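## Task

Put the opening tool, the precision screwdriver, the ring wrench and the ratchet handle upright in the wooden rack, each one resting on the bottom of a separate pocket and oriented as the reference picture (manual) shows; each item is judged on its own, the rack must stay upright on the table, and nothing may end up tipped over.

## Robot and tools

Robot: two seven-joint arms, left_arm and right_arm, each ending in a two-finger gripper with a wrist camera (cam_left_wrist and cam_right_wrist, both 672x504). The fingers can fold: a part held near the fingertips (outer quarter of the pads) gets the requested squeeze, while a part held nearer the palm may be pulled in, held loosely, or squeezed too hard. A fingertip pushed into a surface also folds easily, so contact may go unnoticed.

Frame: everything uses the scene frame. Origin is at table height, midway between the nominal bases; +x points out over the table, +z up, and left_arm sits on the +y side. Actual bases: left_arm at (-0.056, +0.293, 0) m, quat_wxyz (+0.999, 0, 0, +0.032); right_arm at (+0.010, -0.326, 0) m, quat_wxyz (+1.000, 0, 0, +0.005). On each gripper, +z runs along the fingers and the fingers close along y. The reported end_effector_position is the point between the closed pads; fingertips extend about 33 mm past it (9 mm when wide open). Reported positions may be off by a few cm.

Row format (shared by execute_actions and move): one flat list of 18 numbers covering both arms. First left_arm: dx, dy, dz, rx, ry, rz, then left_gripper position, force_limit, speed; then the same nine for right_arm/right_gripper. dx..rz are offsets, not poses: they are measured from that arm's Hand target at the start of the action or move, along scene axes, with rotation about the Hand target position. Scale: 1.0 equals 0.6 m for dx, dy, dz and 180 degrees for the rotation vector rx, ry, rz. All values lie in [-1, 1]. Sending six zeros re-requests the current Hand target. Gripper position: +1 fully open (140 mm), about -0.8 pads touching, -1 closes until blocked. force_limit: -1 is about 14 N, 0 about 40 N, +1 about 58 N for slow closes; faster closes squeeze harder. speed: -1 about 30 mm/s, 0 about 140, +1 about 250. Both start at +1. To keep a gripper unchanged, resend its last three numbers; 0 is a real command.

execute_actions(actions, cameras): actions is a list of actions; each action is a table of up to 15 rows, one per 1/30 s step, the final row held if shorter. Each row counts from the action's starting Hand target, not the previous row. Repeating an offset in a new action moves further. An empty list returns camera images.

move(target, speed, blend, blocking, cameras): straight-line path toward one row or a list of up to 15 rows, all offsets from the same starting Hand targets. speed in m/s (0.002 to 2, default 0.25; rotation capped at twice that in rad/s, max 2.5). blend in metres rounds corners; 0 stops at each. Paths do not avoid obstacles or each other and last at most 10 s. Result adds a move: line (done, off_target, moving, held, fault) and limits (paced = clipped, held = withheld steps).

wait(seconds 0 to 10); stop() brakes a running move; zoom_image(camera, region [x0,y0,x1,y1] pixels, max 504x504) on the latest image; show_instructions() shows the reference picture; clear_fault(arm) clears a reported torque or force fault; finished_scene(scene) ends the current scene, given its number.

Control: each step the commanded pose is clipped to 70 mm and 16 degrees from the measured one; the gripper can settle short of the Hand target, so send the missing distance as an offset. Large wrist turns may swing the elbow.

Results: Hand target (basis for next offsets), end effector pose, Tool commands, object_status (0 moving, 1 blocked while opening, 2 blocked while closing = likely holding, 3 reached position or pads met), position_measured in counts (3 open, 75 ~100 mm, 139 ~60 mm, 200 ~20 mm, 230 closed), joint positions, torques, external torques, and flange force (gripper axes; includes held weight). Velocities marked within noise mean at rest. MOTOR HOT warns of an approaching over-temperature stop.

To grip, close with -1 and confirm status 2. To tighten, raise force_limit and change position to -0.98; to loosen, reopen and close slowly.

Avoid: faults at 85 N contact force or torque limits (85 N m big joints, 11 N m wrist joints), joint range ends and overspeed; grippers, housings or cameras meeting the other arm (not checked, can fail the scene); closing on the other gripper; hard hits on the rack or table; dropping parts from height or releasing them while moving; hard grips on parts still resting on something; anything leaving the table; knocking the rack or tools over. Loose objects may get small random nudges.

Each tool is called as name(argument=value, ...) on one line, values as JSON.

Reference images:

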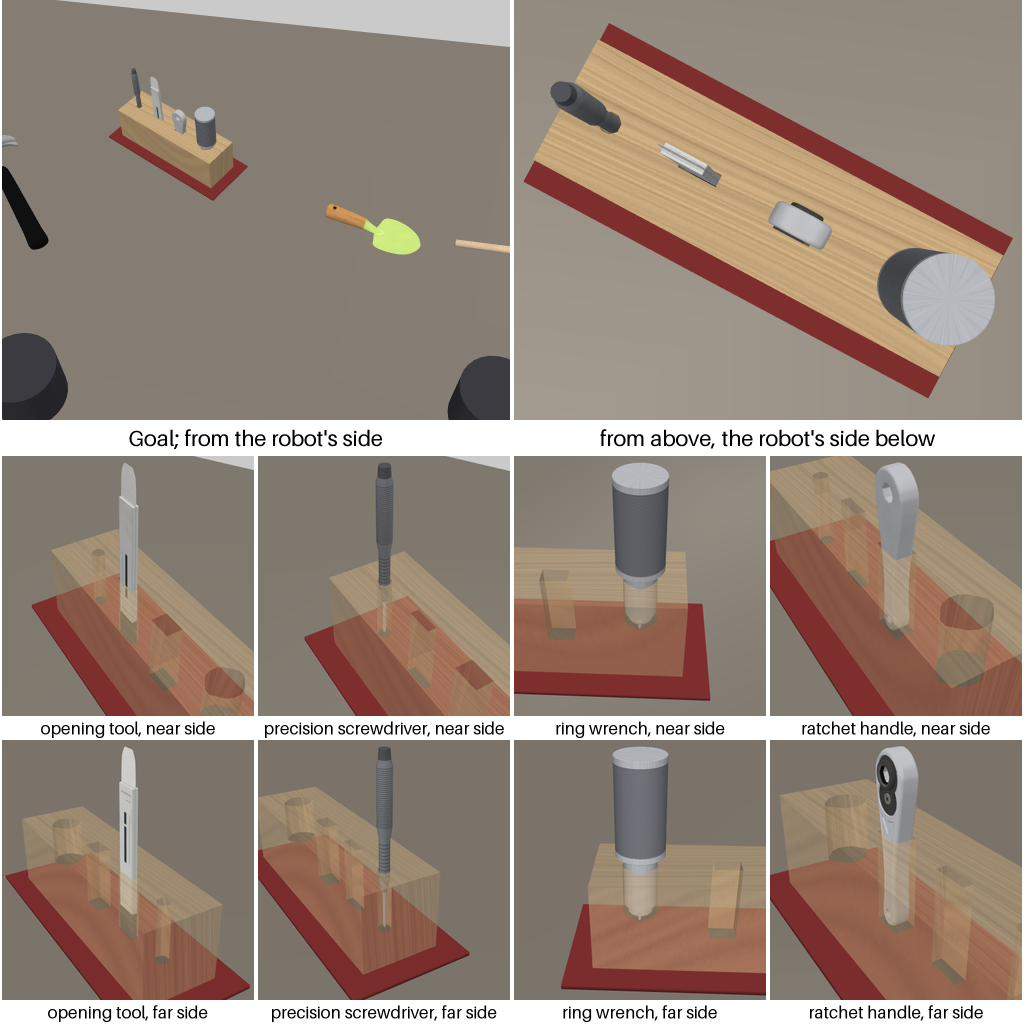

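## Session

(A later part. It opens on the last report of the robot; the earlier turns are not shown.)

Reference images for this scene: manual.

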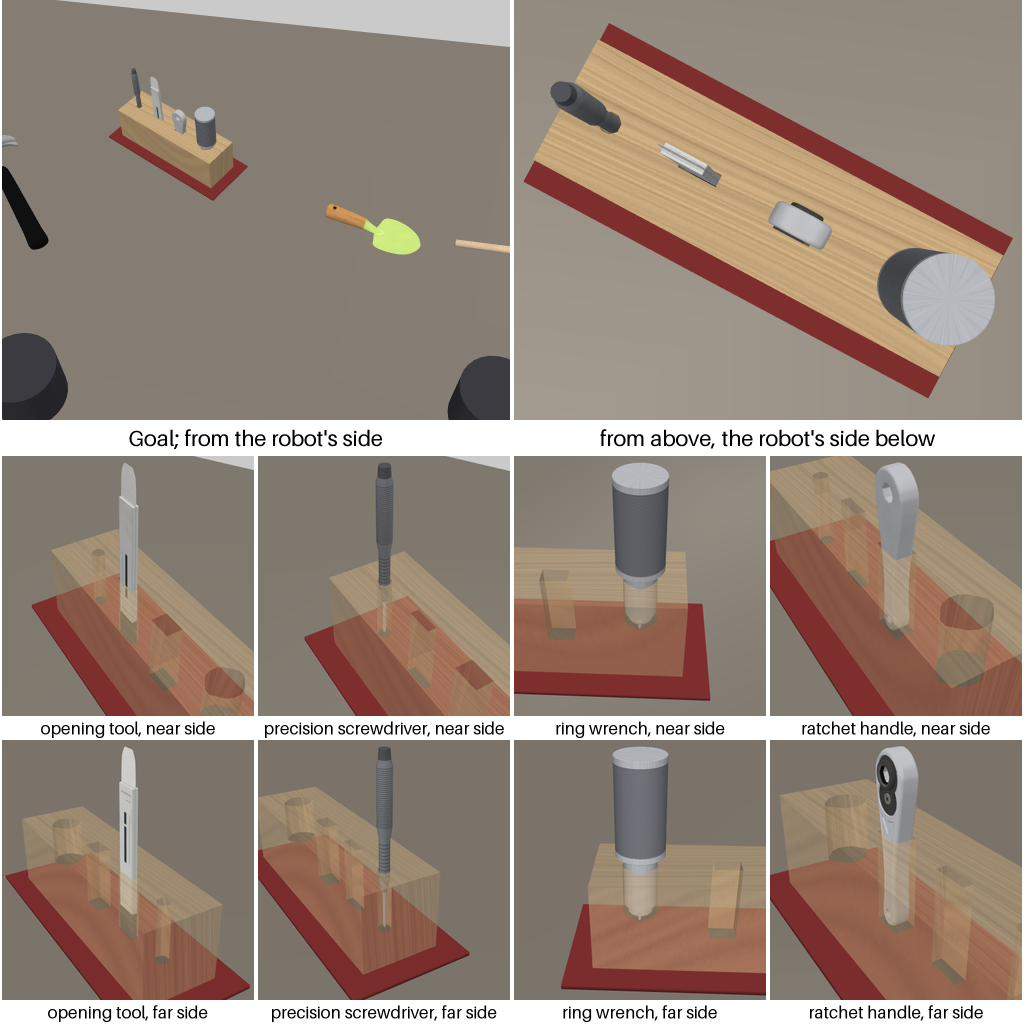

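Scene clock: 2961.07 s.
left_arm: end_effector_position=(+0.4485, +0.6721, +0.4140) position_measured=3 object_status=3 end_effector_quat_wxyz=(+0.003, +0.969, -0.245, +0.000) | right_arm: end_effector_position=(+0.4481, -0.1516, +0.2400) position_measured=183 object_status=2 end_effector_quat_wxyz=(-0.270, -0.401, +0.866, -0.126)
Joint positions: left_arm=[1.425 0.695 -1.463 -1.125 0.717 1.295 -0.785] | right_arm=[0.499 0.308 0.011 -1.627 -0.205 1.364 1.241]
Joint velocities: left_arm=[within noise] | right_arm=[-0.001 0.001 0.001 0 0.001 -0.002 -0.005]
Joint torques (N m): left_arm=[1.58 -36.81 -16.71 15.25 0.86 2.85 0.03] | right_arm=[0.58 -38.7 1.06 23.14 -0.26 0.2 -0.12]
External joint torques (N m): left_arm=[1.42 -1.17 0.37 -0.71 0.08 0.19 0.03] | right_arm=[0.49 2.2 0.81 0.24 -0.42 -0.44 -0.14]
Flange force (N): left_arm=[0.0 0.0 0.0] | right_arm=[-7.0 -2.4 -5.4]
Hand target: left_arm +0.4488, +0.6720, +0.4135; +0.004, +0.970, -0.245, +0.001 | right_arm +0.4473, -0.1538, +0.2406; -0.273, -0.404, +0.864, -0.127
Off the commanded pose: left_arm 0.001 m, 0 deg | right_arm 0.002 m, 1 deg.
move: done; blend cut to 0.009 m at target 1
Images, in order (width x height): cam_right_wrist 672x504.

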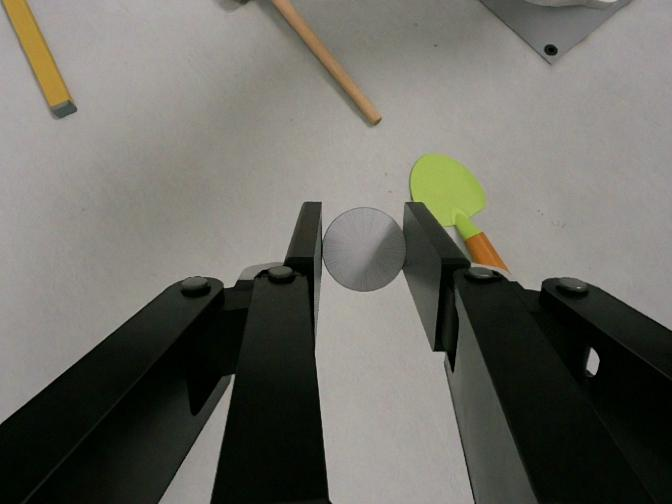

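move(target=[[-0.11,-0.27,-0.02,0,0,-0.333,1,1,0, 0.0,0.0,0.03,0.0570,-0.0611,-0.0773,-1,-0.2,-1],[-0.22,-0.535,-0.04,0,0,-0.667,1,1,0, 0.0,0.0,0.03,0.0570,-0.0611,-0.0773,-1,-0.2,-1],[-0.331,-0.803,-0.056,0,0,-0.999,1,1,0, 0.0,0.0,0.03,0.0570,-0.0611,-0.0773,-1,-0.2,-1]], speed=0.25, blend=0.02, cameras=["all"])

Scene clock: 3013.37 s.
left_arm: end_effector_position=(+0.2492, +0.1897, +0.3795) position_measured=3 object_status=3 end_effector_quat_wxyz=(-0.002, +0.241, +0.971, +0.004) | right_arm: end_effector_position=(+0.4463, -0.1544, +0.2574) position_measured=183 object_status=2 end_effector_quat_wxyz=(-0.168, -0.308, +0.935, -0.055)
Joint positions: left_arm=[1.05 1.446 -2.485 -2.203 0.82 0.967 0.666] | right_arm=[0.454 0.073 -0.042 -1.852 -0.07 1.577 1.367]
Joint velocities: left_arm=[0 -0.001 0 0.001 0 0 0.006] | right_arm=[within noise]
Joint torques (N m): left_arm=[0.65 -22.69 -19.58 10.41 1.1 2.26 0.26] | right_arm=[0.69 -33.28 0.42 24.05 1.03 1.49 0.14]
External joint torques (N m): left_arm=[0.53 -0.35 0.04 0.11 0.48 -0.23 0.26] | right_arm=[0.48 0.67 0.27 0.41 0.44 0.07 0.13]
Flange force (N): left_arm=[-0.9 1.5 -0.3] | right_arm=[-3.4 0.4 -1.6]
Hand target: left_arm +0.2502, +0.1902, +0.3799; -0.001, +0.244, +0.970, +0.004 | right_arm +0.4473, -0.1538, +0.2586; -0.165, -0.305, +0.936, -0.054
Off the commanded pose: left_arm 0.001 m, 0 deg | right_arm 0.002 m, 1 deg.
move: done

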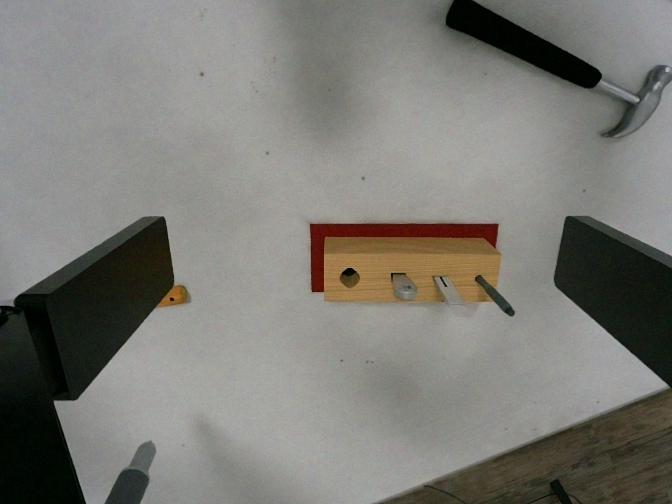

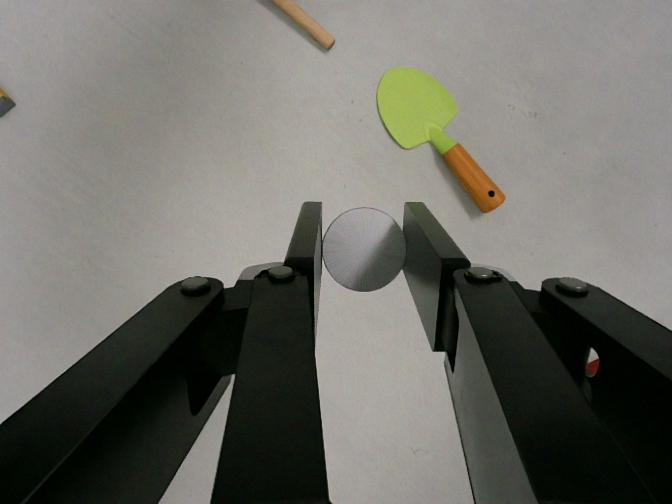

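zoom_image(camera="cam_left_wrist", region=[60, 424, 180, 504])

zoom_image(camera="cam_left_wrist", region=[300, 210, 520, 330])

Scaled by 4.200 from the camera's 672x504 image, which has a finer 960x720 frame.

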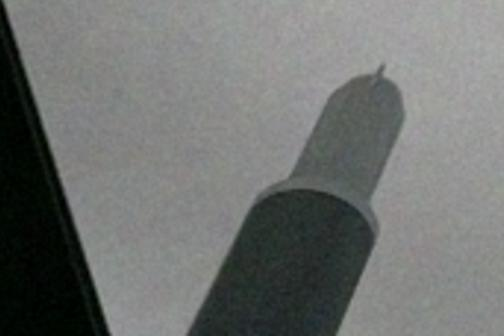

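Scaled by 2.291 from the camera's 672x504 image, which has a finer 960x720 frame.

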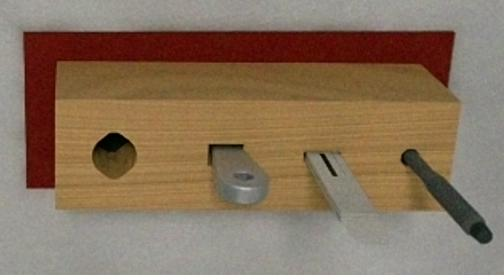

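move(target=[0,0,0,0,0,0,1,1,0, -0.0938,0.472,0.002,0,0,0,-1,-0.2,-1], speed=0.15, cameras=["all"])

zoom_image(camera="cam_left_wrist", region=[280, 230, 480, 430])

Scene clock: 3032.10 s.
left_arm: end_effector_position=(+0.2492, +0.1897, +0.3795) position_measured=3 object_status=3 end_effector_quat_wxyz=(-0.002, +0.242, +0.970, +0.004) | right_arm: end_effector_position=(+0.3924, +0.1293, +0.2590) position_measured=183 object_status=2 end_effector_quat_wxyz=(-0.164, -0.308, +0.935, -0.053)
Joint positions: left_arm=[1.05 1.446 -2.485 -2.203 0.82 0.967 0.669] | right_arm=[0.766 0.504 0.082 -1.234 0.035 1.399 1.788]
Joint velocities: left_arm=[within noise] | right_arm=[-0.001 0.001 -0.001 0 0 0.001 0.007]
Joint torques (N m): left_arm=[1.12 -23.23 -19.4 10.29 1 2.39 0.26] | right_arm=[1.45 -44.86 2.37 25.16 1.59 1.04 0.13]
External joint torques (N m): left_arm=[0.95 -0.96 0.21 -0.08 0.36 -0.1 0.26] | right_arm=[1.14 2.12 0.52 1.6 0.53 -0.4 0.12]
Flange force (N): left_arm=[-0.8 0.8 -0.6] | right_arm=[-17.5 5.9 -12.8]
Hand target: left_arm +0.2502, +0.1902, +0.3799; -0.001, +0.244, +0.970, +0.004 | right_arm +0.3910, +0.1294, +0.2598; -0.165, -0.305, +0.936, -0.054
Off the commanded pose: left_arm 0.001 m, 0 deg | right_arm 0.002 m, 0 deg.
move: done

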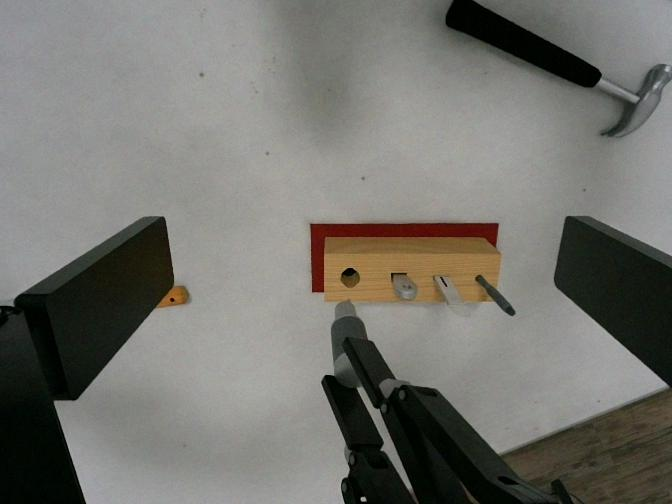

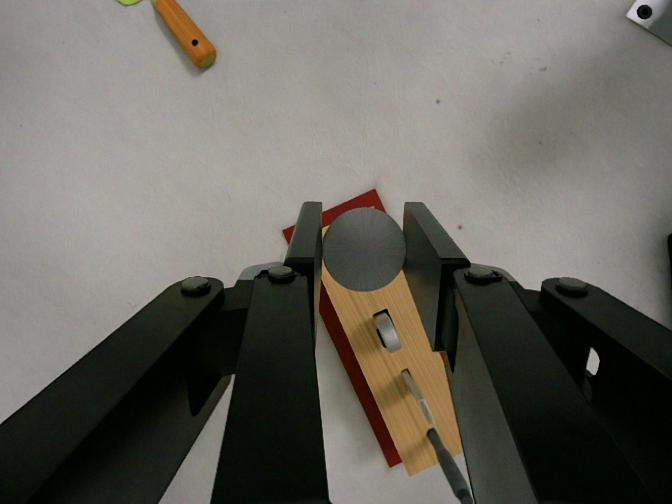

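Scaled by 2.520 from the camera's 672x504 image, which has a finer 960x720 frame.

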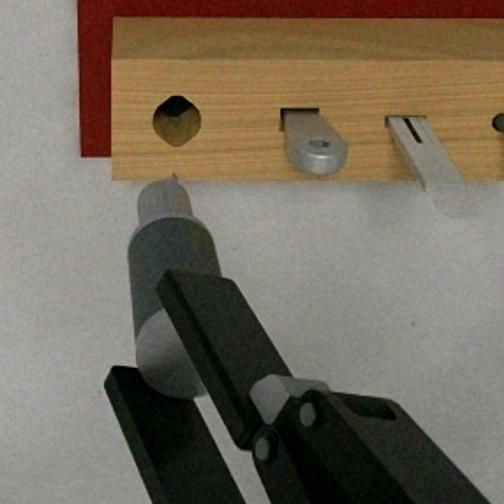

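zoom_image(camera="cam_left_wrist", region=[310, 285, 390, 345])

zoom_image(camera="cam_left_wrist", region=[325, 255, 377, 303])

Scaled by 6.300 from the camera's 672x504 image, which has a finer 960x720 frame.

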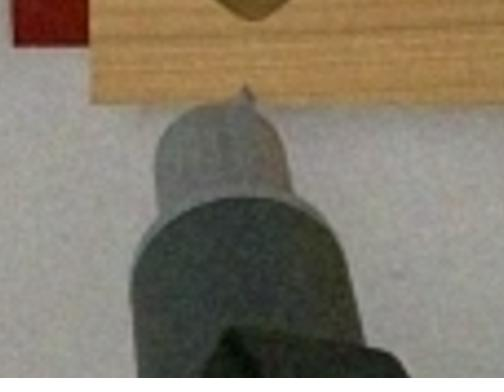

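Scaled by 9.692 from the camera's 672x504 image, which has a finer 960x720 frame.

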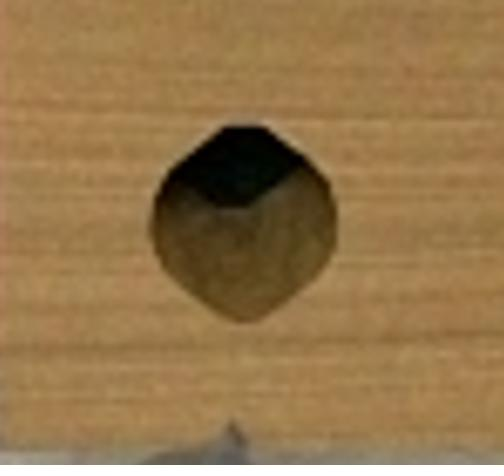

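move(target=[0,0,0,0,0,0,1,1,0, 0.0225,0.0003,-0.075,0,0,0,-1,-0.2,-1], speed=0.12, cameras=["cam_left_wrist"])

zoom_image(camera="cam_left_wrist", region=[310, 250, 410, 325])

Scene clock: 3057.57 s.
left_arm: end_effector_position=(+0.2492, +0.1897, +0.3795) position_measured=3 object_status=3 end_effector_quat_wxyz=(-0.002, +0.242, +0.970, +0.004) | right_arm: end_effector_position=(+0.4022, +0.1290, +0.2131) position_measured=183 object_status=2 end_effector_quat_wxyz=(-0.169, -0.302, +0.937, -0.055)
Joint positions: left_arm=[1.05 1.446 -2.485 -2.203 0.82 0.967 0.669] | right_arm=[0.757 0.547 0.077 -1.285 0.034 1.48 1.783]
Joint velocities: left_arm=[within noise] | right_arm=[-0.002 0.002 -0.001 0 -0.001 0.004 -0.002]
Joint torques (N m): left_arm=[1.09 -23.26 -19.45 10.32 0.99 2.4 0.27] | right_arm=[0.59 -46.62 2.89 24.76 0.76 1.47 -0.14]
External joint torques (N m): left_arm=[0.98 -0.89 0.21 0.05 0.37 -0.09 0.27] | right_arm=[0.53 1.84 1.13 0.96 -0.26 0.05 -0.15]
Flange force (N): left_arm=[-0.9 1.0 -0.8] | right_arm=[-12.2 3.5 -6.3]
Hand target: left_arm +0.2502, +0.1902, +0.3799; -0.001, +0.244, +0.970, +0.004 | right_arm +0.4045, +0.1296, +0.2148; -0.165, -0.305, +0.936, -0.054
Off the commanded pose: left_arm 0.001 m, 0 deg | right_arm 0.003 m, 1 deg.
move: done
Images, in order (width x height): cam_left_wrist 672x504.

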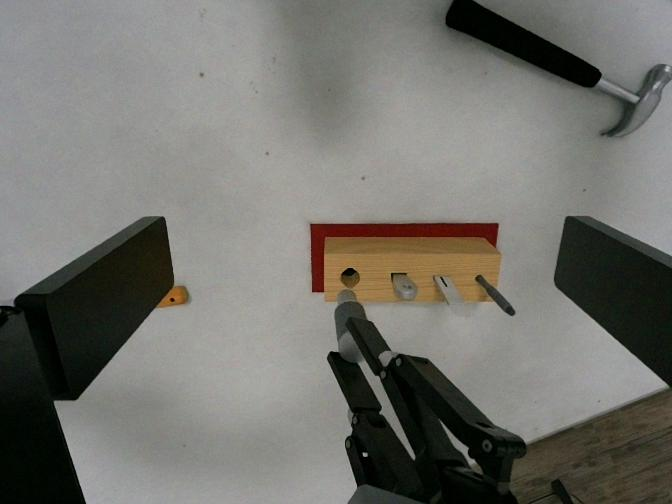

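Scaled by 5.040 from the camera's 672x504 image, which has a finer 960x720 frame.

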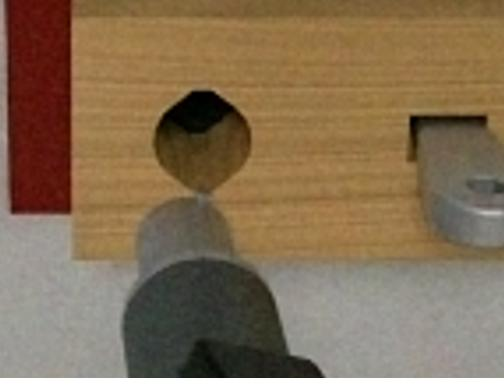

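zoom_image(camera="cam_left_wrist", region=[300, 280, 420, 370])

Scaled by 4.200 from the camera's 672x504 image, which has a finer 960x720 frame.

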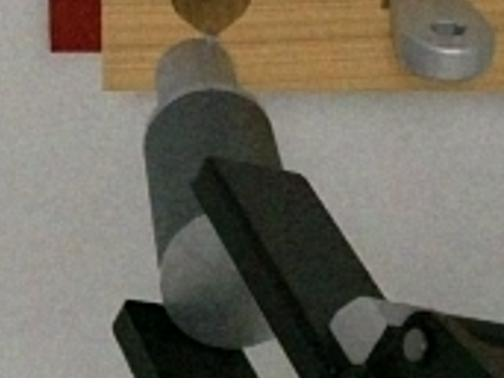

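move(target=[0,0,0,0,0,0,1,1,0, -0.0073,0.0115,-0.0375,0.0089,-0.0067,0.0944,-1,-0.2,-1], speed=0.08, cameras=["cam_left_wrist"])

zoom_image(camera="cam_left_wrist", region=[310, 250, 410, 325])

Scene clock: 3085.93 s.
left_arm: end_effector_position=(+0.2492, +0.1897, +0.3795) position_measured=3 object_status=3 end_effector_quat_wxyz=(-0.002, +0.242, +0.970, +0.004) | right_arm: end_effector_position=(+0.3977, +0.1336, +0.1961) position_measured=183 object_status=2 end_effector_quat_wxyz=(-0.154, -0.392, +0.905, -0.067)
Joint positions: left_arm=[1.05 1.446 -2.485 -2.203 0.82 0.967 0.669] | right_arm=[0.758 0.539 0.128 -1.34 -0.044 1.539 1.648]
Joint torques (N m): left_arm=[1.1 -23.21 -19.41 10.29 0.99 2.4 0.23] | right_arm=[0.77 -45.82 3.22 24.77 0.97 1.31 -0.01]
External joint torques (N m): left_arm=[0.88 -0.96 0.24 -0.08 0.36 -0.09 0.23] | right_arm=[0.65 2.28 0.75 1 0.11 -0.16 -0.02]
Flange force (N): left_arm=[-0.9 0.7 -0.6] | right_arm=[-14.5 1.8 -6.7]
Hand target: left_arm +0.2502, +0.1902, +0.3799; -0.001, +0.244, +0.970, +0.004 | right_arm +0.3981, +0.1335, +0.1966; -0.154, -0.391, +0.905, -0.067 (not the last commanded pose)
Off the commanded pose: left_arm 0.001 m, 0 deg | right_arm 0.005 m, 6 deg.
move: held (right_arm; a check stopped the path); limits=held
pose unreachable (right arm): on one or more control steps of this call, first in action 0 (counted from 0), this arm could not follow its commanded pose, so it was not sent that pose on those steps. It may still have moved: this result reports where it is.
cause: moving toward the commanded pose would bring a part of the arm too close to another arm (a part of this arm just beyond joint 5 (forearm roll) and a part of the left arm just beyond its joint 7 (wrist roll), at the place that arm is still heading or pushing toward).
Images, in order (width x height): cam_left_wrist 672x504.

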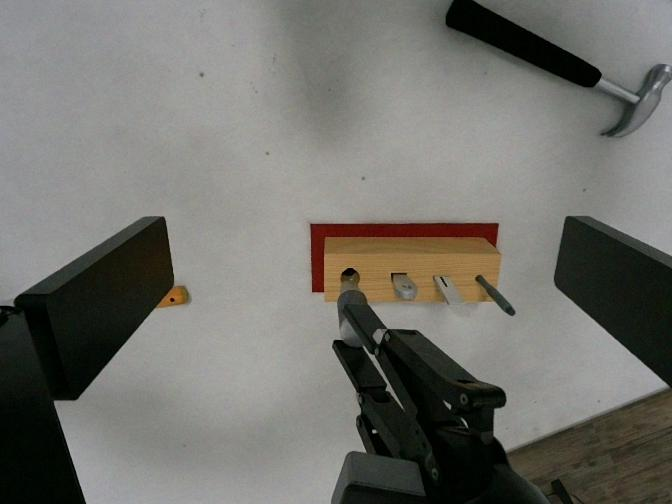

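Scaled by 5.040 from the camera's 672x504 image, which has a finer 960x720 frame.

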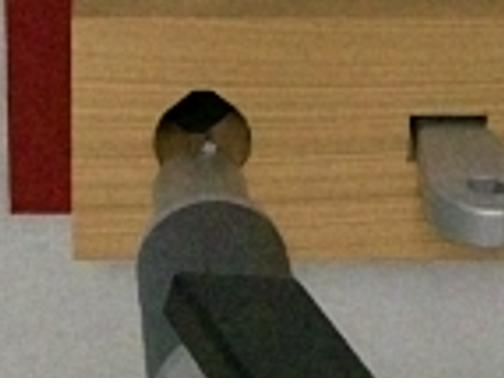

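move(target=[[-0.088,0.047,0.02,0,0,0,1,1,0, 0,0,0,0,0,0,-1,-0.2,-1],[-0.088,0.047,0.02,0,0,0,1,1,0, 0.0033,0.005,0.0,0.003,-0.002,0.036,-1,-0.2,-1]], speed=0.1, cameras=["cam_left_wrist"])

zoom_image(camera="cam_left_wrist", region=[310, 290, 410, 365])

Scene clock: 3095.30 s.
left_arm: end_effector_position=(+0.1990, +0.2183, +0.3920) position_measured=3 object_status=3 end_effector_quat_wxyz=(+0.000, +0.245, +0.970, +0.003) | right_arm: end_effector_position=(+0.3985, +0.1360, +0.1963) position_measured=183 object_status=2 end_effector_quat_wxyz=(-0.147, -0.438, +0.884, -0.073)
Joint positions: left_arm=[1.141 1.477 -2.598 -2.272 0.696 0.933 0.644] | right_arm=[0.756 0.54 0.152 -1.34 -0.082 1.544 1.572]
Joint velocities: left_arm=[within noise] | right_arm=[0 0 0 0.001 0 0.001 -0.006]
Joint torques (N m): left_arm=[1.52 -22.8 -16.28 10.93 0.13 2.48 -0.17] | right_arm=[0.44 -45.76 4.34 24.46 0.46 1.57 -0.11]
External joint torques (N m): left_arm=[1.43 -1.49 0.23 -0.66 -0.49 -0.02 -0.17] | right_arm=[0.22 2.23 1.48 0.72 -0.34 0.08 -0.12]
Flange force (N): left_arm=[1.9 -2.1 -0.7] | right_arm=[-12.5 0.2 -4.7]
Hand target: left_arm +0.1974, +0.2184, +0.3919; -0.001, +0.244, +0.970, +0.004 | right_arm +0.4001, +0.1365, +0.1966; -0.145, -0.442, +0.882, -0.073
Off the commanded pose: left_arm 0.002 m, 0 deg | right_arm 0.002 m, 1 deg.
move: done
Images, in order (width x height): cam_left_wrist 672x504.

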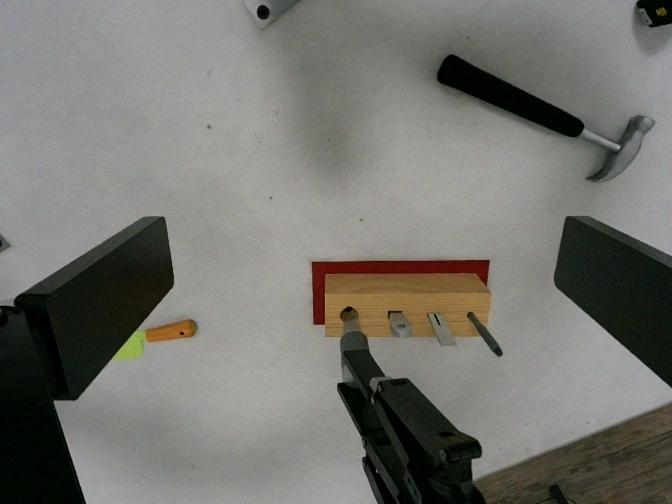

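Scaled by 5.040 from the camera's 672x504 image, which has a finer 960x720 frame.

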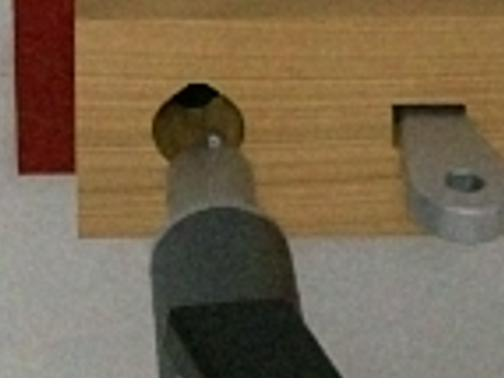

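move(target=[0,0,0,0,0,0,1,1,0, -0.0017,-0.0032,-0.0233,0,0,0,-1,-0.2,-1], speed=0.06, cameras=["cam_left_wrist"])

zoom_image(camera="cam_left_wrist", region=[320, 295, 384, 343])

Scene clock: 3101.43 s.
left_arm: end_effector_position=(+0.1990, +0.2183, +0.3920) position_measured=3 object_status=3 end_effector_quat_wxyz=(+0.000, +0.245, +0.970, +0.003) | right_arm: end_effector_position=(+0.3991, +0.1373, +0.1936) position_measured=183 object_status=2 end_effector_quat_wxyz=(-0.139, -0.440, +0.884, -0.070)
Joint positions: left_arm=[1.141 1.477 -2.598 -2.272 0.696 0.933 0.644] | right_arm=[0.755 0.525 0.152 -1.37 -0.082 1.575 1.57]
Joint velocities: left_arm=[within noise] | right_arm=[0.001 -0.002 0 -0.001 0.001 0.004 0]
Joint torques (N m): left_arm=[1.53 -22.82 -16.28 10.85 0.13 2.47 -0.23] | right_arm=[0.13 -37.22 3.1 18.35 0.61 2.31 -0.2]
External joint torques (N m): left_arm=[1.39 -1.61 0.23 -0.82 -0.5 -0.03 -0.23] | right_arm=[-0.04 10.6 0.28 -5.54 -0.18 0.75 -0.21]
Flange force (N): left_arm=[2.0 -2.5 -0.5] | right_arm=[-10.2 -0.2 14.3]
Hand target: left_arm +0.1974, +0.2184, +0.3919; -0.001, +0.244, +0.970, +0.004 | right_arm +0.3991, +0.1346, +0.1826; -0.145, -0.442, +0.882, -0.073
Off the commanded pose: left_arm 0.002 m, 0 deg | right_arm 0.011 m, 1 deg.
move: off_target (right_arm)
Images, in order (width x height): cam_left_wrist 672x504.

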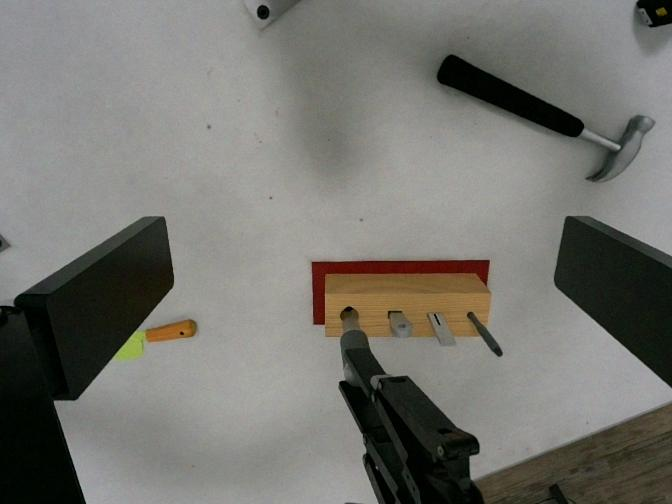

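Scaled by 7.875 from the camera's 672x504 image, which has a finer 960x720 frame.

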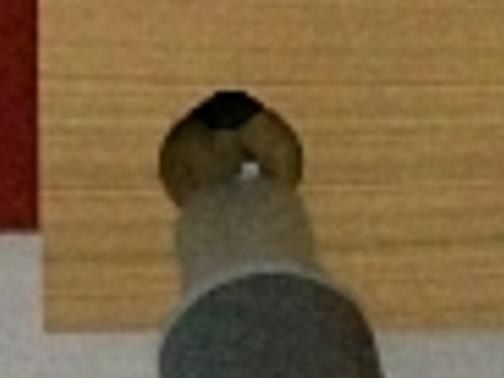

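move(target=[[0,0,0,0,0,0,1,1,0, 0,0,0.029,0,0,0,-1,-0.2,-1],[0,0,0,0,0,0,1,1,0, -0.0183,0.0098,0.029,0,0,0,-1,-0.2,-1]], speed=0.06, cameras=["cam_left_wrist"])

zoom_image(camera="cam_left_wrist", region=[320, 295, 384, 343])

Scene clock: 3114.53 s.
left_arm: end_effector_position=(+0.1990, +0.2183, +0.3920) position_measured=3 object_status=3 end_effector_quat_wxyz=(+0.000, +0.245, +0.970, +0.003) | right_arm: end_effector_position=(+0.3885, +0.1398, +0.1982) position_measured=183 object_status=2 end_effector_quat_wxyz=(-0.146, -0.445, +0.880, -0.074)
Joint positions: left_arm=[1.141 1.477 -2.598 -2.272 0.696 0.933 0.644] | right_arm=[0.767 0.524 0.158 -1.361 -0.082 1.55 1.573]
Joint velocities: left_arm=[within noise] | right_arm=[0.001 0.001 0 -0.001 -0.001 0.001 0.005]
Joint torques (N m): left_arm=[1.49 -22.78 -16.3 10.86 0.11 2.47 -0.18] | right_arm=[1.04 -46.23 3.68 24.27 1.29 1.34 0.07]
External joint torques (N m): left_arm=[1.42 -1.43 0.18 -0.71 -0.51 -0.03 -0.18] | right_arm=[0.75 1.35 0.73 0.52 0.49 -0.16 0.06]
Flange force (N): left_arm=[2.1 -2.1 -0.5] | right_arm=[-8.2 1.0 -3.8]
Hand target: left_arm +0.1974, +0.2184, +0.3919; -0.001, +0.244, +0.970, +0.004 | right_arm +0.3881, +0.1404, +0.2000; -0.145, -0.442, +0.882, -0.073
Off the commanded pose: left_arm 0.002 m, 0 deg | right_arm 0.002 m, 0 deg.
move: done
Images, in order (width x height): cam_left_wrist 672x504.

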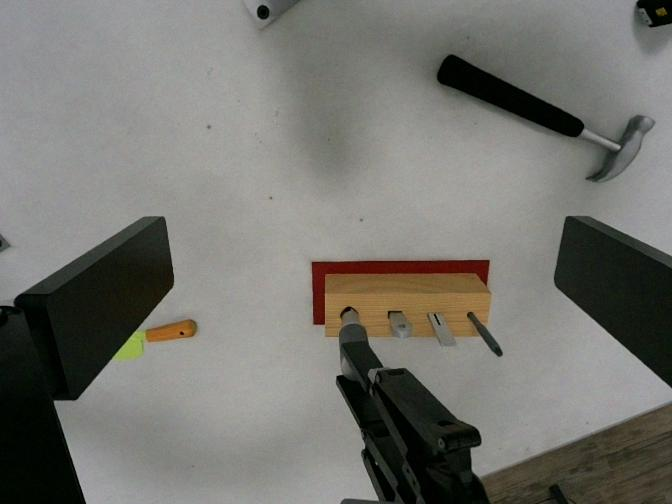

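Scaled by 7.875 from the camera's 672x504 image, which has a finer 960x720 frame.

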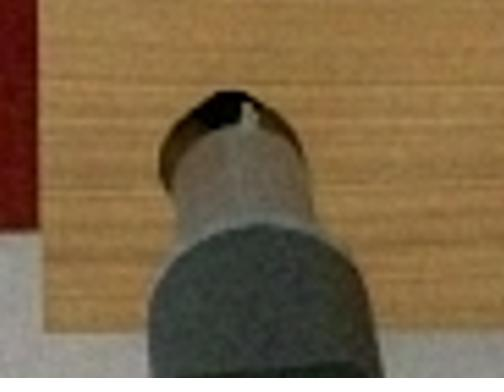

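move(target=[0,0,0,0,0,0,1,1,0, -0.0032,-0.0015,-0.005,0,0,0,-1,-0.2,-1], speed=0.04, cameras=["cam_left_wrist"])

zoom_image(camera="cam_left_wrist", region=[325, 295, 381, 337])

Scene clock: 3120.60 s.
left_arm: end_effector_position=(+0.1990, +0.2183, +0.3920) position_measured=3 object_status=3 end_effector_quat_wxyz=(+0.000, +0.245, +0.970, +0.003) | right_arm: end_effector_position=(+0.3859, +0.1376, +0.1952) position_measured=183 object_status=2 end_effector_quat_wxyz=(-0.148, -0.444, +0.880, -0.075)
Joint positions: left_arm=[1.141 1.477 -2.598 -2.272 0.696 0.933 0.644] | right_arm=[0.767 0.518 0.158 -1.378 -0.081 1.557 1.576]
Joint velocities: left_arm=[within noise] | right_arm=[-0.001 -0.001 -0.001 -0.002 0.001 0.004 0.002]
Joint torques (N m): left_arm=[1.53 -22.78 -16.29 10.91 0.13 2.48 -0.21] | right_arm=[0.96 -46.29 3.92 24.07 1.29 1.6 0.18]
External joint torques (N m): left_arm=[1.5 -1.39 0.22 -0.63 -0.48 -0.03 -0.21] | right_arm=[0.9 0.92 1.16 0.42 0.51 0.13 0.17]
Flange force (N): left_arm=[2.1 -1.9 -0.5] | right_arm=[-5.6 1.7 -2.2]
Hand target: left_arm +0.1974, +0.2184, +0.3919; -0.001, +0.244, +0.970, +0.004 | right_arm +0.3862, +0.1395, +0.1970; -0.145, -0.442, +0.882, -0.073
Off the commanded pose: left_arm 0.002 m, 0 deg | right_arm 0.003 m, 1 deg.
move: done
Images, in order (width x height): cam_left_wrist 672x504.

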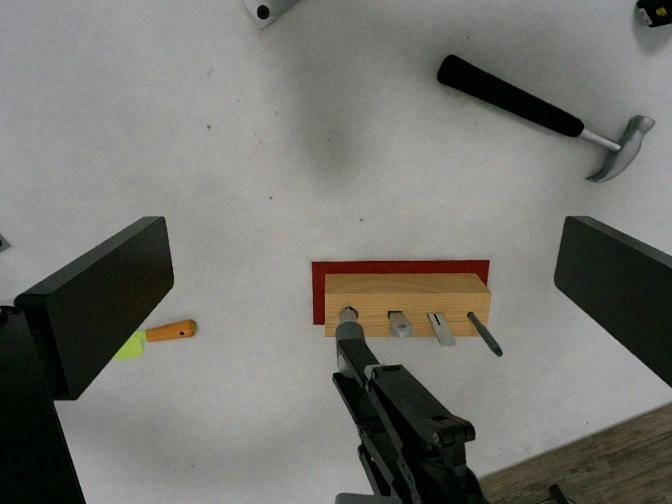

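Scaled by 9.000 from the camera's 672x504 image, which has a finer 960x720 frame.

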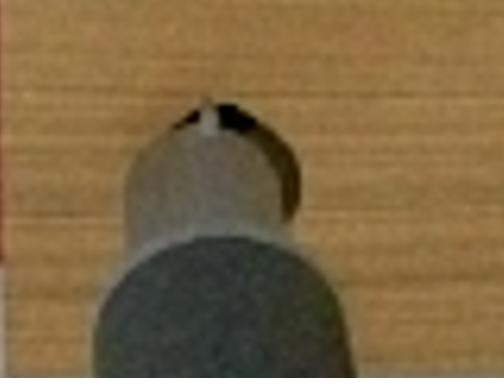

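move(target=[0,0,0,0,0,0,1,1,0, 0.002,0.0023,0,0,0,0,-1,-0.2,-1], speed=0.04, cameras=["cam_left_wrist"])

zoom_image(camera="cam_left_wrist", region=[325, 295, 381, 337])

Scene clock: 3124.43 s.
left_arm: end_effector_position=(+0.1990, +0.2183, +0.3920) position_measured=3 object_status=3 end_effector_quat_wxyz=(+0.000, +0.245, +0.970, +0.003) | right_arm: end_effector_position=(+0.3879, +0.1399, +0.1963) position_measured=183 object_status=2 end_effector_quat_wxyz=(-0.145, -0.444, +0.881, -0.073)
Joint positions: left_arm=[1.141 1.477 -2.598 -2.272 0.696 0.933 0.644] | right_arm=[0.767 0.521 0.158 -1.369 -0.081 1.557 1.576]
Joint torques (N m): left_arm=[1.49 -22.83 -16.31 10.89 0.14 2.48 -0.2] | right_arm=[1.38 -44.89 3.93 25.34 1.08 1.35 0.19]
External joint torques (N m): left_arm=[1.39 -1.44 0.24 -0.69 -0.48 -0.02 -0.2] | right_arm=[1.09 2.59 0.99 1.61 0.27 -0.15 0.17]
Flange force (N): left_arm=[1.9 -2.1 -0.5] | right_arm=[-18.8 1.3 -9.0]
Hand target: left_arm +0.1974, +0.2184, +0.3919; -0.001, +0.244, +0.970, +0.004 | right_arm +0.3874, +0.1409, +0.1970; -0.145, -0.442, +0.882, -0.073
Off the commanded pose: left_arm 0.002 m, 0 deg | right_arm 0.001 m, 0 deg.
move: done
Images, in order (width x height): cam_left_wrist 672x504.

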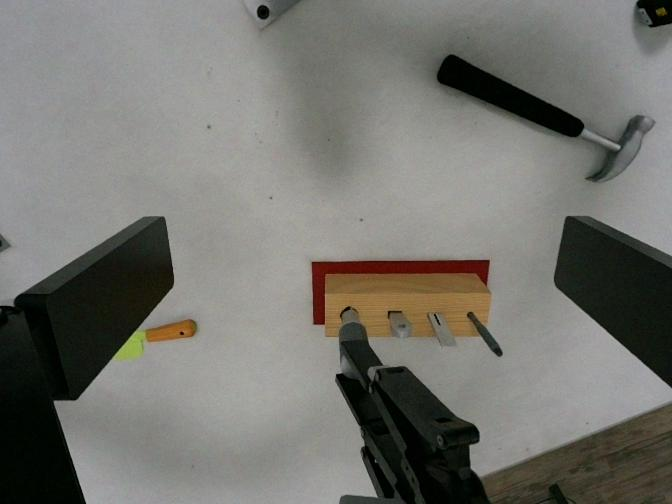

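Scaled by 9.000 from the camera's 672x504 image, which has a finer 960x720 frame.

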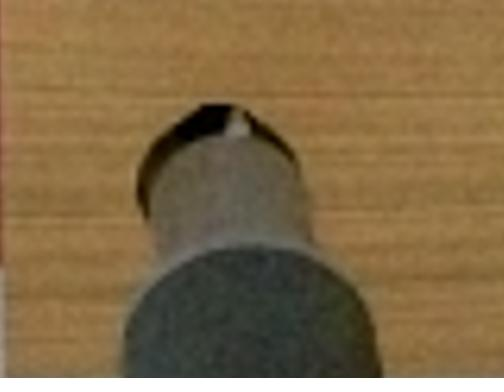

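move(target=[0,0,0,0,0,0,1,1,0, -0.0019,-0.0005,-0.001,0,0,0,-1,-0.2,-1], speed=0.04, cameras=["cam_left_wrist"])

zoom_image(camera="cam_left_wrist", region=[325, 295, 381, 337])

Scene clock: 3134.33 s.
left_arm: end_effector_position=(+0.1990, +0.2183, +0.3920) position_measured=3 object_status=3 end_effector_quat_wxyz=(+0.000, +0.245, +0.970, +0.003) | right_arm: end_effector_position=(+0.3867, +0.1385, +0.1945) position_measured=183 object_status=2 end_effector_quat_wxyz=(-0.147, -0.444, +0.881, -0.074)
Joint positions: left_arm=[1.141 1.477 -2.598 -2.272 0.696 0.933 0.644] | right_arm=[0.767 0.522 0.158 -1.374 -0.081 1.557 1.577]
Joint torques (N m): left_arm=[1.5 -22.82 -16.25 10.91 0.13 2.48 -0.17] | right_arm=[1.45 -46.16 3.98 24.38 1.21 1.49 0.13]
External joint torques (N m): left_arm=[1.36 -1.55 0.24 -0.7 -0.5 -0.02 -0.17] | right_arm=[1.24 1.35 1.09 0.6 0.41 0 0.12]
Flange force (N): left_arm=[1.8 -2.3 -0.8] | right_arm=[-8.6 1.8 -3.7]
Hand target: left_arm +0.1974, +0.2184, +0.3919; -0.001, +0.244, +0.970, +0.004 | right_arm +0.3862, +0.1406, +0.1964; -0.145, -0.442, +0.882, -0.073
Off the commanded pose: left_arm 0.002 m, 0 deg | right_arm 0.003 m, 0 deg.
move: done
Images, in order (width x height): cam_left_wrist 672x504.

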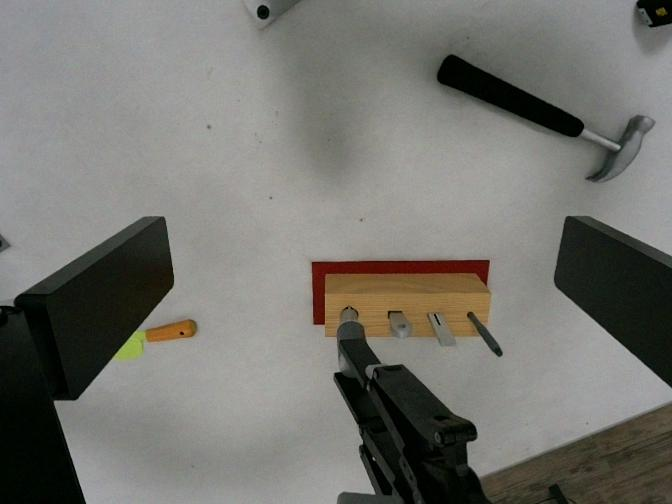

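Scaled by 9.000 from the camera's 672x504 image, which has a finer 960x720 frame.

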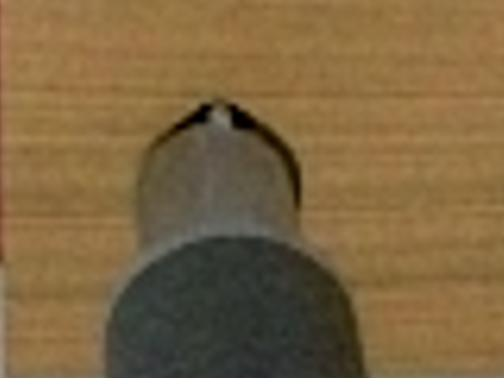

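move(target=[0,0,0,0,0,0,1,1,0, 0.0003,0.0004,-0.0075,0,0,0,-1,-0.2,-1], speed=0.02, cameras=["cam_left_wrist"])

zoom_image(camera="cam_left_wrist", region=[325, 295, 381, 337])

Scene clock: 3139.73 s.
left_arm: end_effector_position=(+0.1990, +0.2183, +0.3920) position_measured=3 object_status=3 end_effector_quat_wxyz=(+0.000, +0.245, +0.970, +0.003) | right_arm: end_effector_position=(+0.3873, +0.1396, +0.1936) position_measured=183 object_status=2 end_effector_quat_wxyz=(-0.145, -0.444, +0.881, -0.073)
Joint positions: left_arm=[1.141 1.477 -2.598 -2.272 0.696 0.933 0.644] | right_arm=[0.767 0.52 0.158 -1.378 -0.081 1.565 1.578]
Joint velocities: left_arm=[within noise] | right_arm=[0 0 -0.001 0 0.001 0.003 0]
Joint torques (N m): left_arm=[1.56 -22.82 -16.31 10.91 0.12 2.48 -0.15] | right_arm=[1.41 -43.78 4.06 22.43 1.09 1.73 0.17]
External joint torques (N m): left_arm=[1.48 -1.5 0.21 -0.7 -0.5 -0.03 -0.16] | right_arm=[1.09 3.25 1.11 -1.07 0.29 0.26 0.16]
Flange force (N): left_arm=[2.0 -2.1 -0.6] | right_arm=[-6.8 1.9 1.8]
Hand target: left_arm +0.1974, +0.2184, +0.3919; -0.001, +0.244, +0.970, +0.004 | right_arm +0.3864, +0.1409, +0.1919; -0.145, -0.442, +0.882, -0.073
Off the commanded pose: left_arm 0.002 m, 0 deg | right_arm 0.002 m, 0 deg.
move: done
Images, in order (width x height): cam_left_wrist 672x504.

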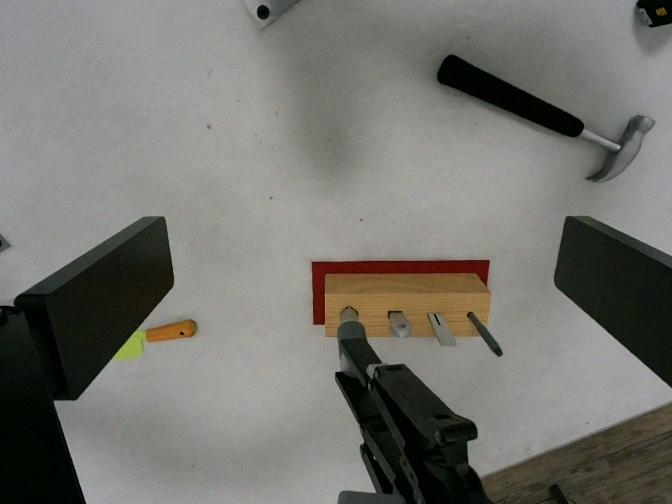

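Scaled by 9.000 from the camera's 672x504 image, which has a finer 960x720 frame.

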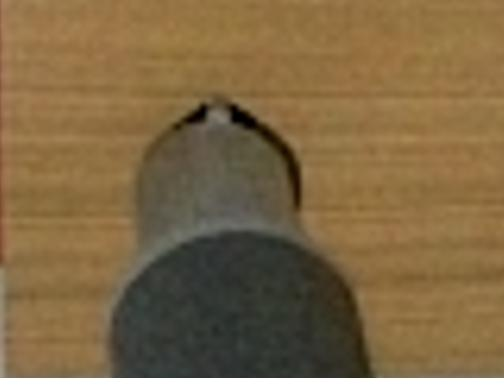

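move(target=[0,0,0,0,0,0,1,1,0, -0.0012,0.0007,-0.002,0,0,0,-1,-0.2,-1], speed=0.02)

Scene clock: 3151.90 s.
left_arm: end_effector_position=(+0.1990, +0.2183, +0.3920) position_measured=3 object_status=3 end_effector_quat_wxyz=(+0.000, +0.245, +0.970, +0.003) | right_arm: end_effector_position=(+0.3875, +0.1399, +0.1936) position_measured=183 object_status=2 end_effector_quat_wxyz=(-0.144, -0.443, +0.882, -0.073)
Joint positions: left_arm=[1.141 1.477 -2.598 -2.272 0.696 0.933 0.644] | right_arm=[0.767 0.519 0.158 -1.38 -0.081 1.568 1.579]
Joint velocities: left_arm=[within noise] | right_arm=[0 -0.002 0.001 -0.001 -0.002 0.003 0.002]
Joint torques (N m): left_arm=[1.5 -22.84 -16.32 10.89 0.12 2.48 -0.18] | right_arm=[1.84 -42.65 4.04 21.76 1.1 1.77 0.17]
External joint torques (N m): left_arm=[1.35 -1.48 0.25 -0.73 -0.5 -0.03 -0.19] | right_arm=[1.65 4.97 1.16 -2.12 0.31 0.25 0.16]
Flange force (N): left_arm=[1.9 -2.2 -0.5] | right_arm=[-8.1 2.5 4.2]
Hand target: left_arm +0.1974, +0.2184, +0.3919; -0.001, +0.244, +0.970, +0.004 | right_arm +0.3857, +0.1413, +0.1907; -0.145, -0.442, +0.882, -0.073
Off the commanded pose: left_arm 0.002 m, 0 deg | right_arm 0.004 m, 0 deg.
move: off_target (right_arm)

move(target=[0,0,0,0,0,0,1,1,0, -0.0025,0.0012,0,0,0,0,-1,-0.2,-1], speed=0.02, cameras=["cam_left_wrist"])

zoom_image(camera="cam_left_wrist", region=[325, 295, 381, 337])

Scene clock: 3155.20 s.
left_arm: end_effector_position=(+0.1990, +0.2183, +0.3920) position_measured=3 object_status=3 end_effector_quat_wxyz=(+0.000, +0.245, +0.970, +0.003) | right_arm: end_effector_position=(+0.3870, +0.1399, +0.1936) position_measured=183 object_status=2 end_effector_quat_wxyz=(-0.144, -0.442, +0.882, -0.073)
Joint positions: left_arm=[1.141 1.477 -2.598 -2.272 0.696 0.933 0.644] | right_arm=[0.767 0.518 0.158 -1.382 -0.081 1.569 1.581]
Joint torques (N m): left_arm=[1.5 -22.77 -16.28 10.88 0.13 2.48 -0.21] | right_arm=[2.34 -42.61 4.68 21.8 1.49 1.78 0.07]
External joint torques (N m): left_arm=[1.38 -1.43 0.25 -0.69 -0.49 -0.02 -0.21] | right_arm=[2.17 4.89 1.82 -2.03 0.7 0.26 0.06]
Flange force (N): left_arm=[1.9 -2.2 -0.5] | right_arm=[-8.3 3.4 3.9]
Hand target: left_arm +0.1974, +0.2184, +0.3919; -0.001, +0.244, +0.970, +0.004 | right_arm +0.3842, +0.1420, +0.1907; -0.145, -0.442, +0.882, -0.073
Off the commanded pose: left_arm 0.002 m, 0 deg | right_arm 0.005 m, 0 deg.
move: off_target (right_arm)
Images, in order (width x height): cam_left_wrist 672x504.

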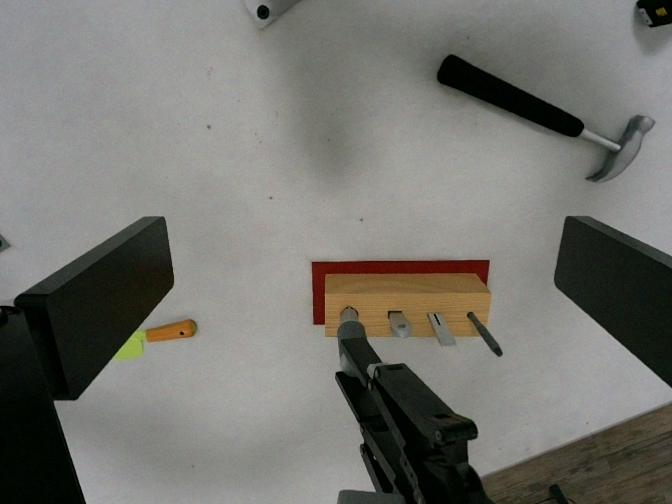

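Scaled by 9.000 from the camera's 672x504 image, which has a finer 960x720 frame.

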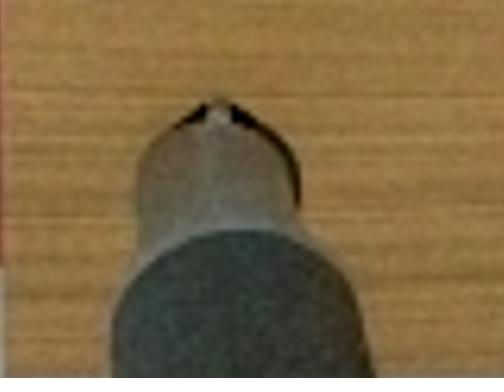

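move(target=[[0,0,0,0,0,0,1,1,0, 0.004,-0.0015,0.013,0,0,0,-1,-0.2,-1],[0,0,0,0,0,0,1,1,0, -0.002,-0.01,0.012,0.0133,-0.01,0,-1,-0.2,-1]], speed=0.03, cameras=["cam_left_wrist"])

zoom_image(camera="cam_left_wrist", region=[325, 295, 381, 337])

zoom_image(camera="cam_left_wrist", region=[300, 290, 400, 390])

Scene clock: 3168.77 s.
left_arm: end_effector_position=(+0.1990, +0.2183, +0.3920) position_measured=3 object_status=3 end_effector_quat_wxyz=(+0.000, +0.245, +0.970, +0.003) | right_arm: end_effector_position=(+0.3825, +0.1341, +0.1960) position_measured=183 object_status=2 end_effector_quat_wxyz=(-0.124, -0.442, +0.886, -0.064)
Joint positions: left_arm=[1.141 1.477 -2.598 -2.272 0.696 0.933 0.644] | right_arm=[0.757 0.436 0.16 -1.501 -0.073 1.651 1.582]
Joint velocities: left_arm=[within noise] | right_arm=[-0.001 -0.001 0.002 0 0.001 0.004 0.001]
Joint torques (N m): left_arm=[1.56 -22.84 -16.25 10.96 0.13 2.49 -0.21] | right_arm=[0.39 -43.98 3.97 24.28 1.26 1.82 -0.02]
External joint torques (N m): left_arm=[1.5 -1.46 0.28 -0.6 -0.49 -0.02 -0.21] | right_arm=[0.38 1.05 1.53 0.49 0.49 0.17 -0.03]
Flange force (N): left_arm=[1.9 -2.1 -0.7] | right_arm=[-5.6 1.1 -1.7]
Hand target: left_arm +0.1974, +0.2184, +0.3919; -0.001, +0.244, +0.970, +0.004 | right_arm +0.3830, +0.1360, +0.1979; -0.122, -0.443, +0.886, -0.061
Off the commanded pose: left_arm 0.002 m, 0 deg | right_arm 0.003 m, 0 deg.
move: done
Images, in order (width x height): cam_left_wrist 672x504.

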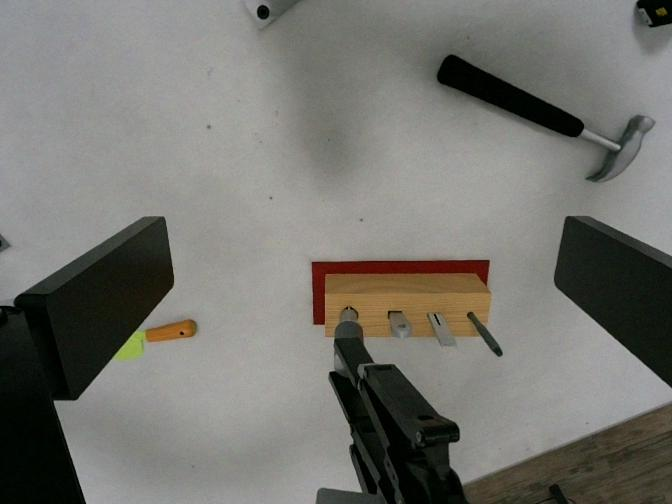

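Scaled by 9.000 from the camera's 672x504 image, which has a finer 960x720 frame.

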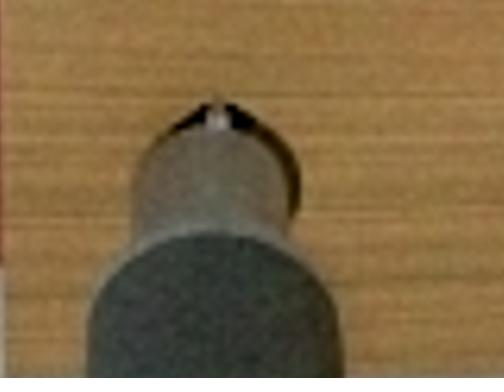

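Scaled by 5.040 from the camera's 672x504 image, which has a finer 960x720 frame.

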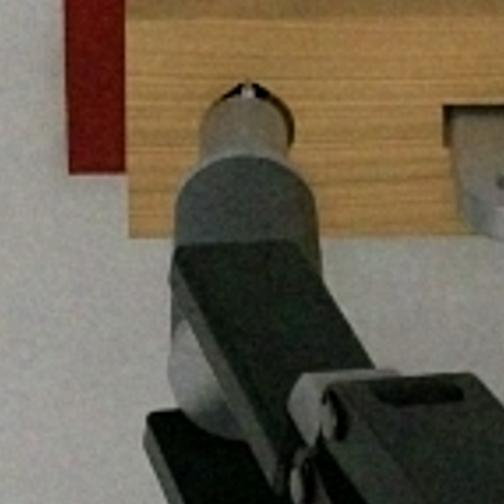

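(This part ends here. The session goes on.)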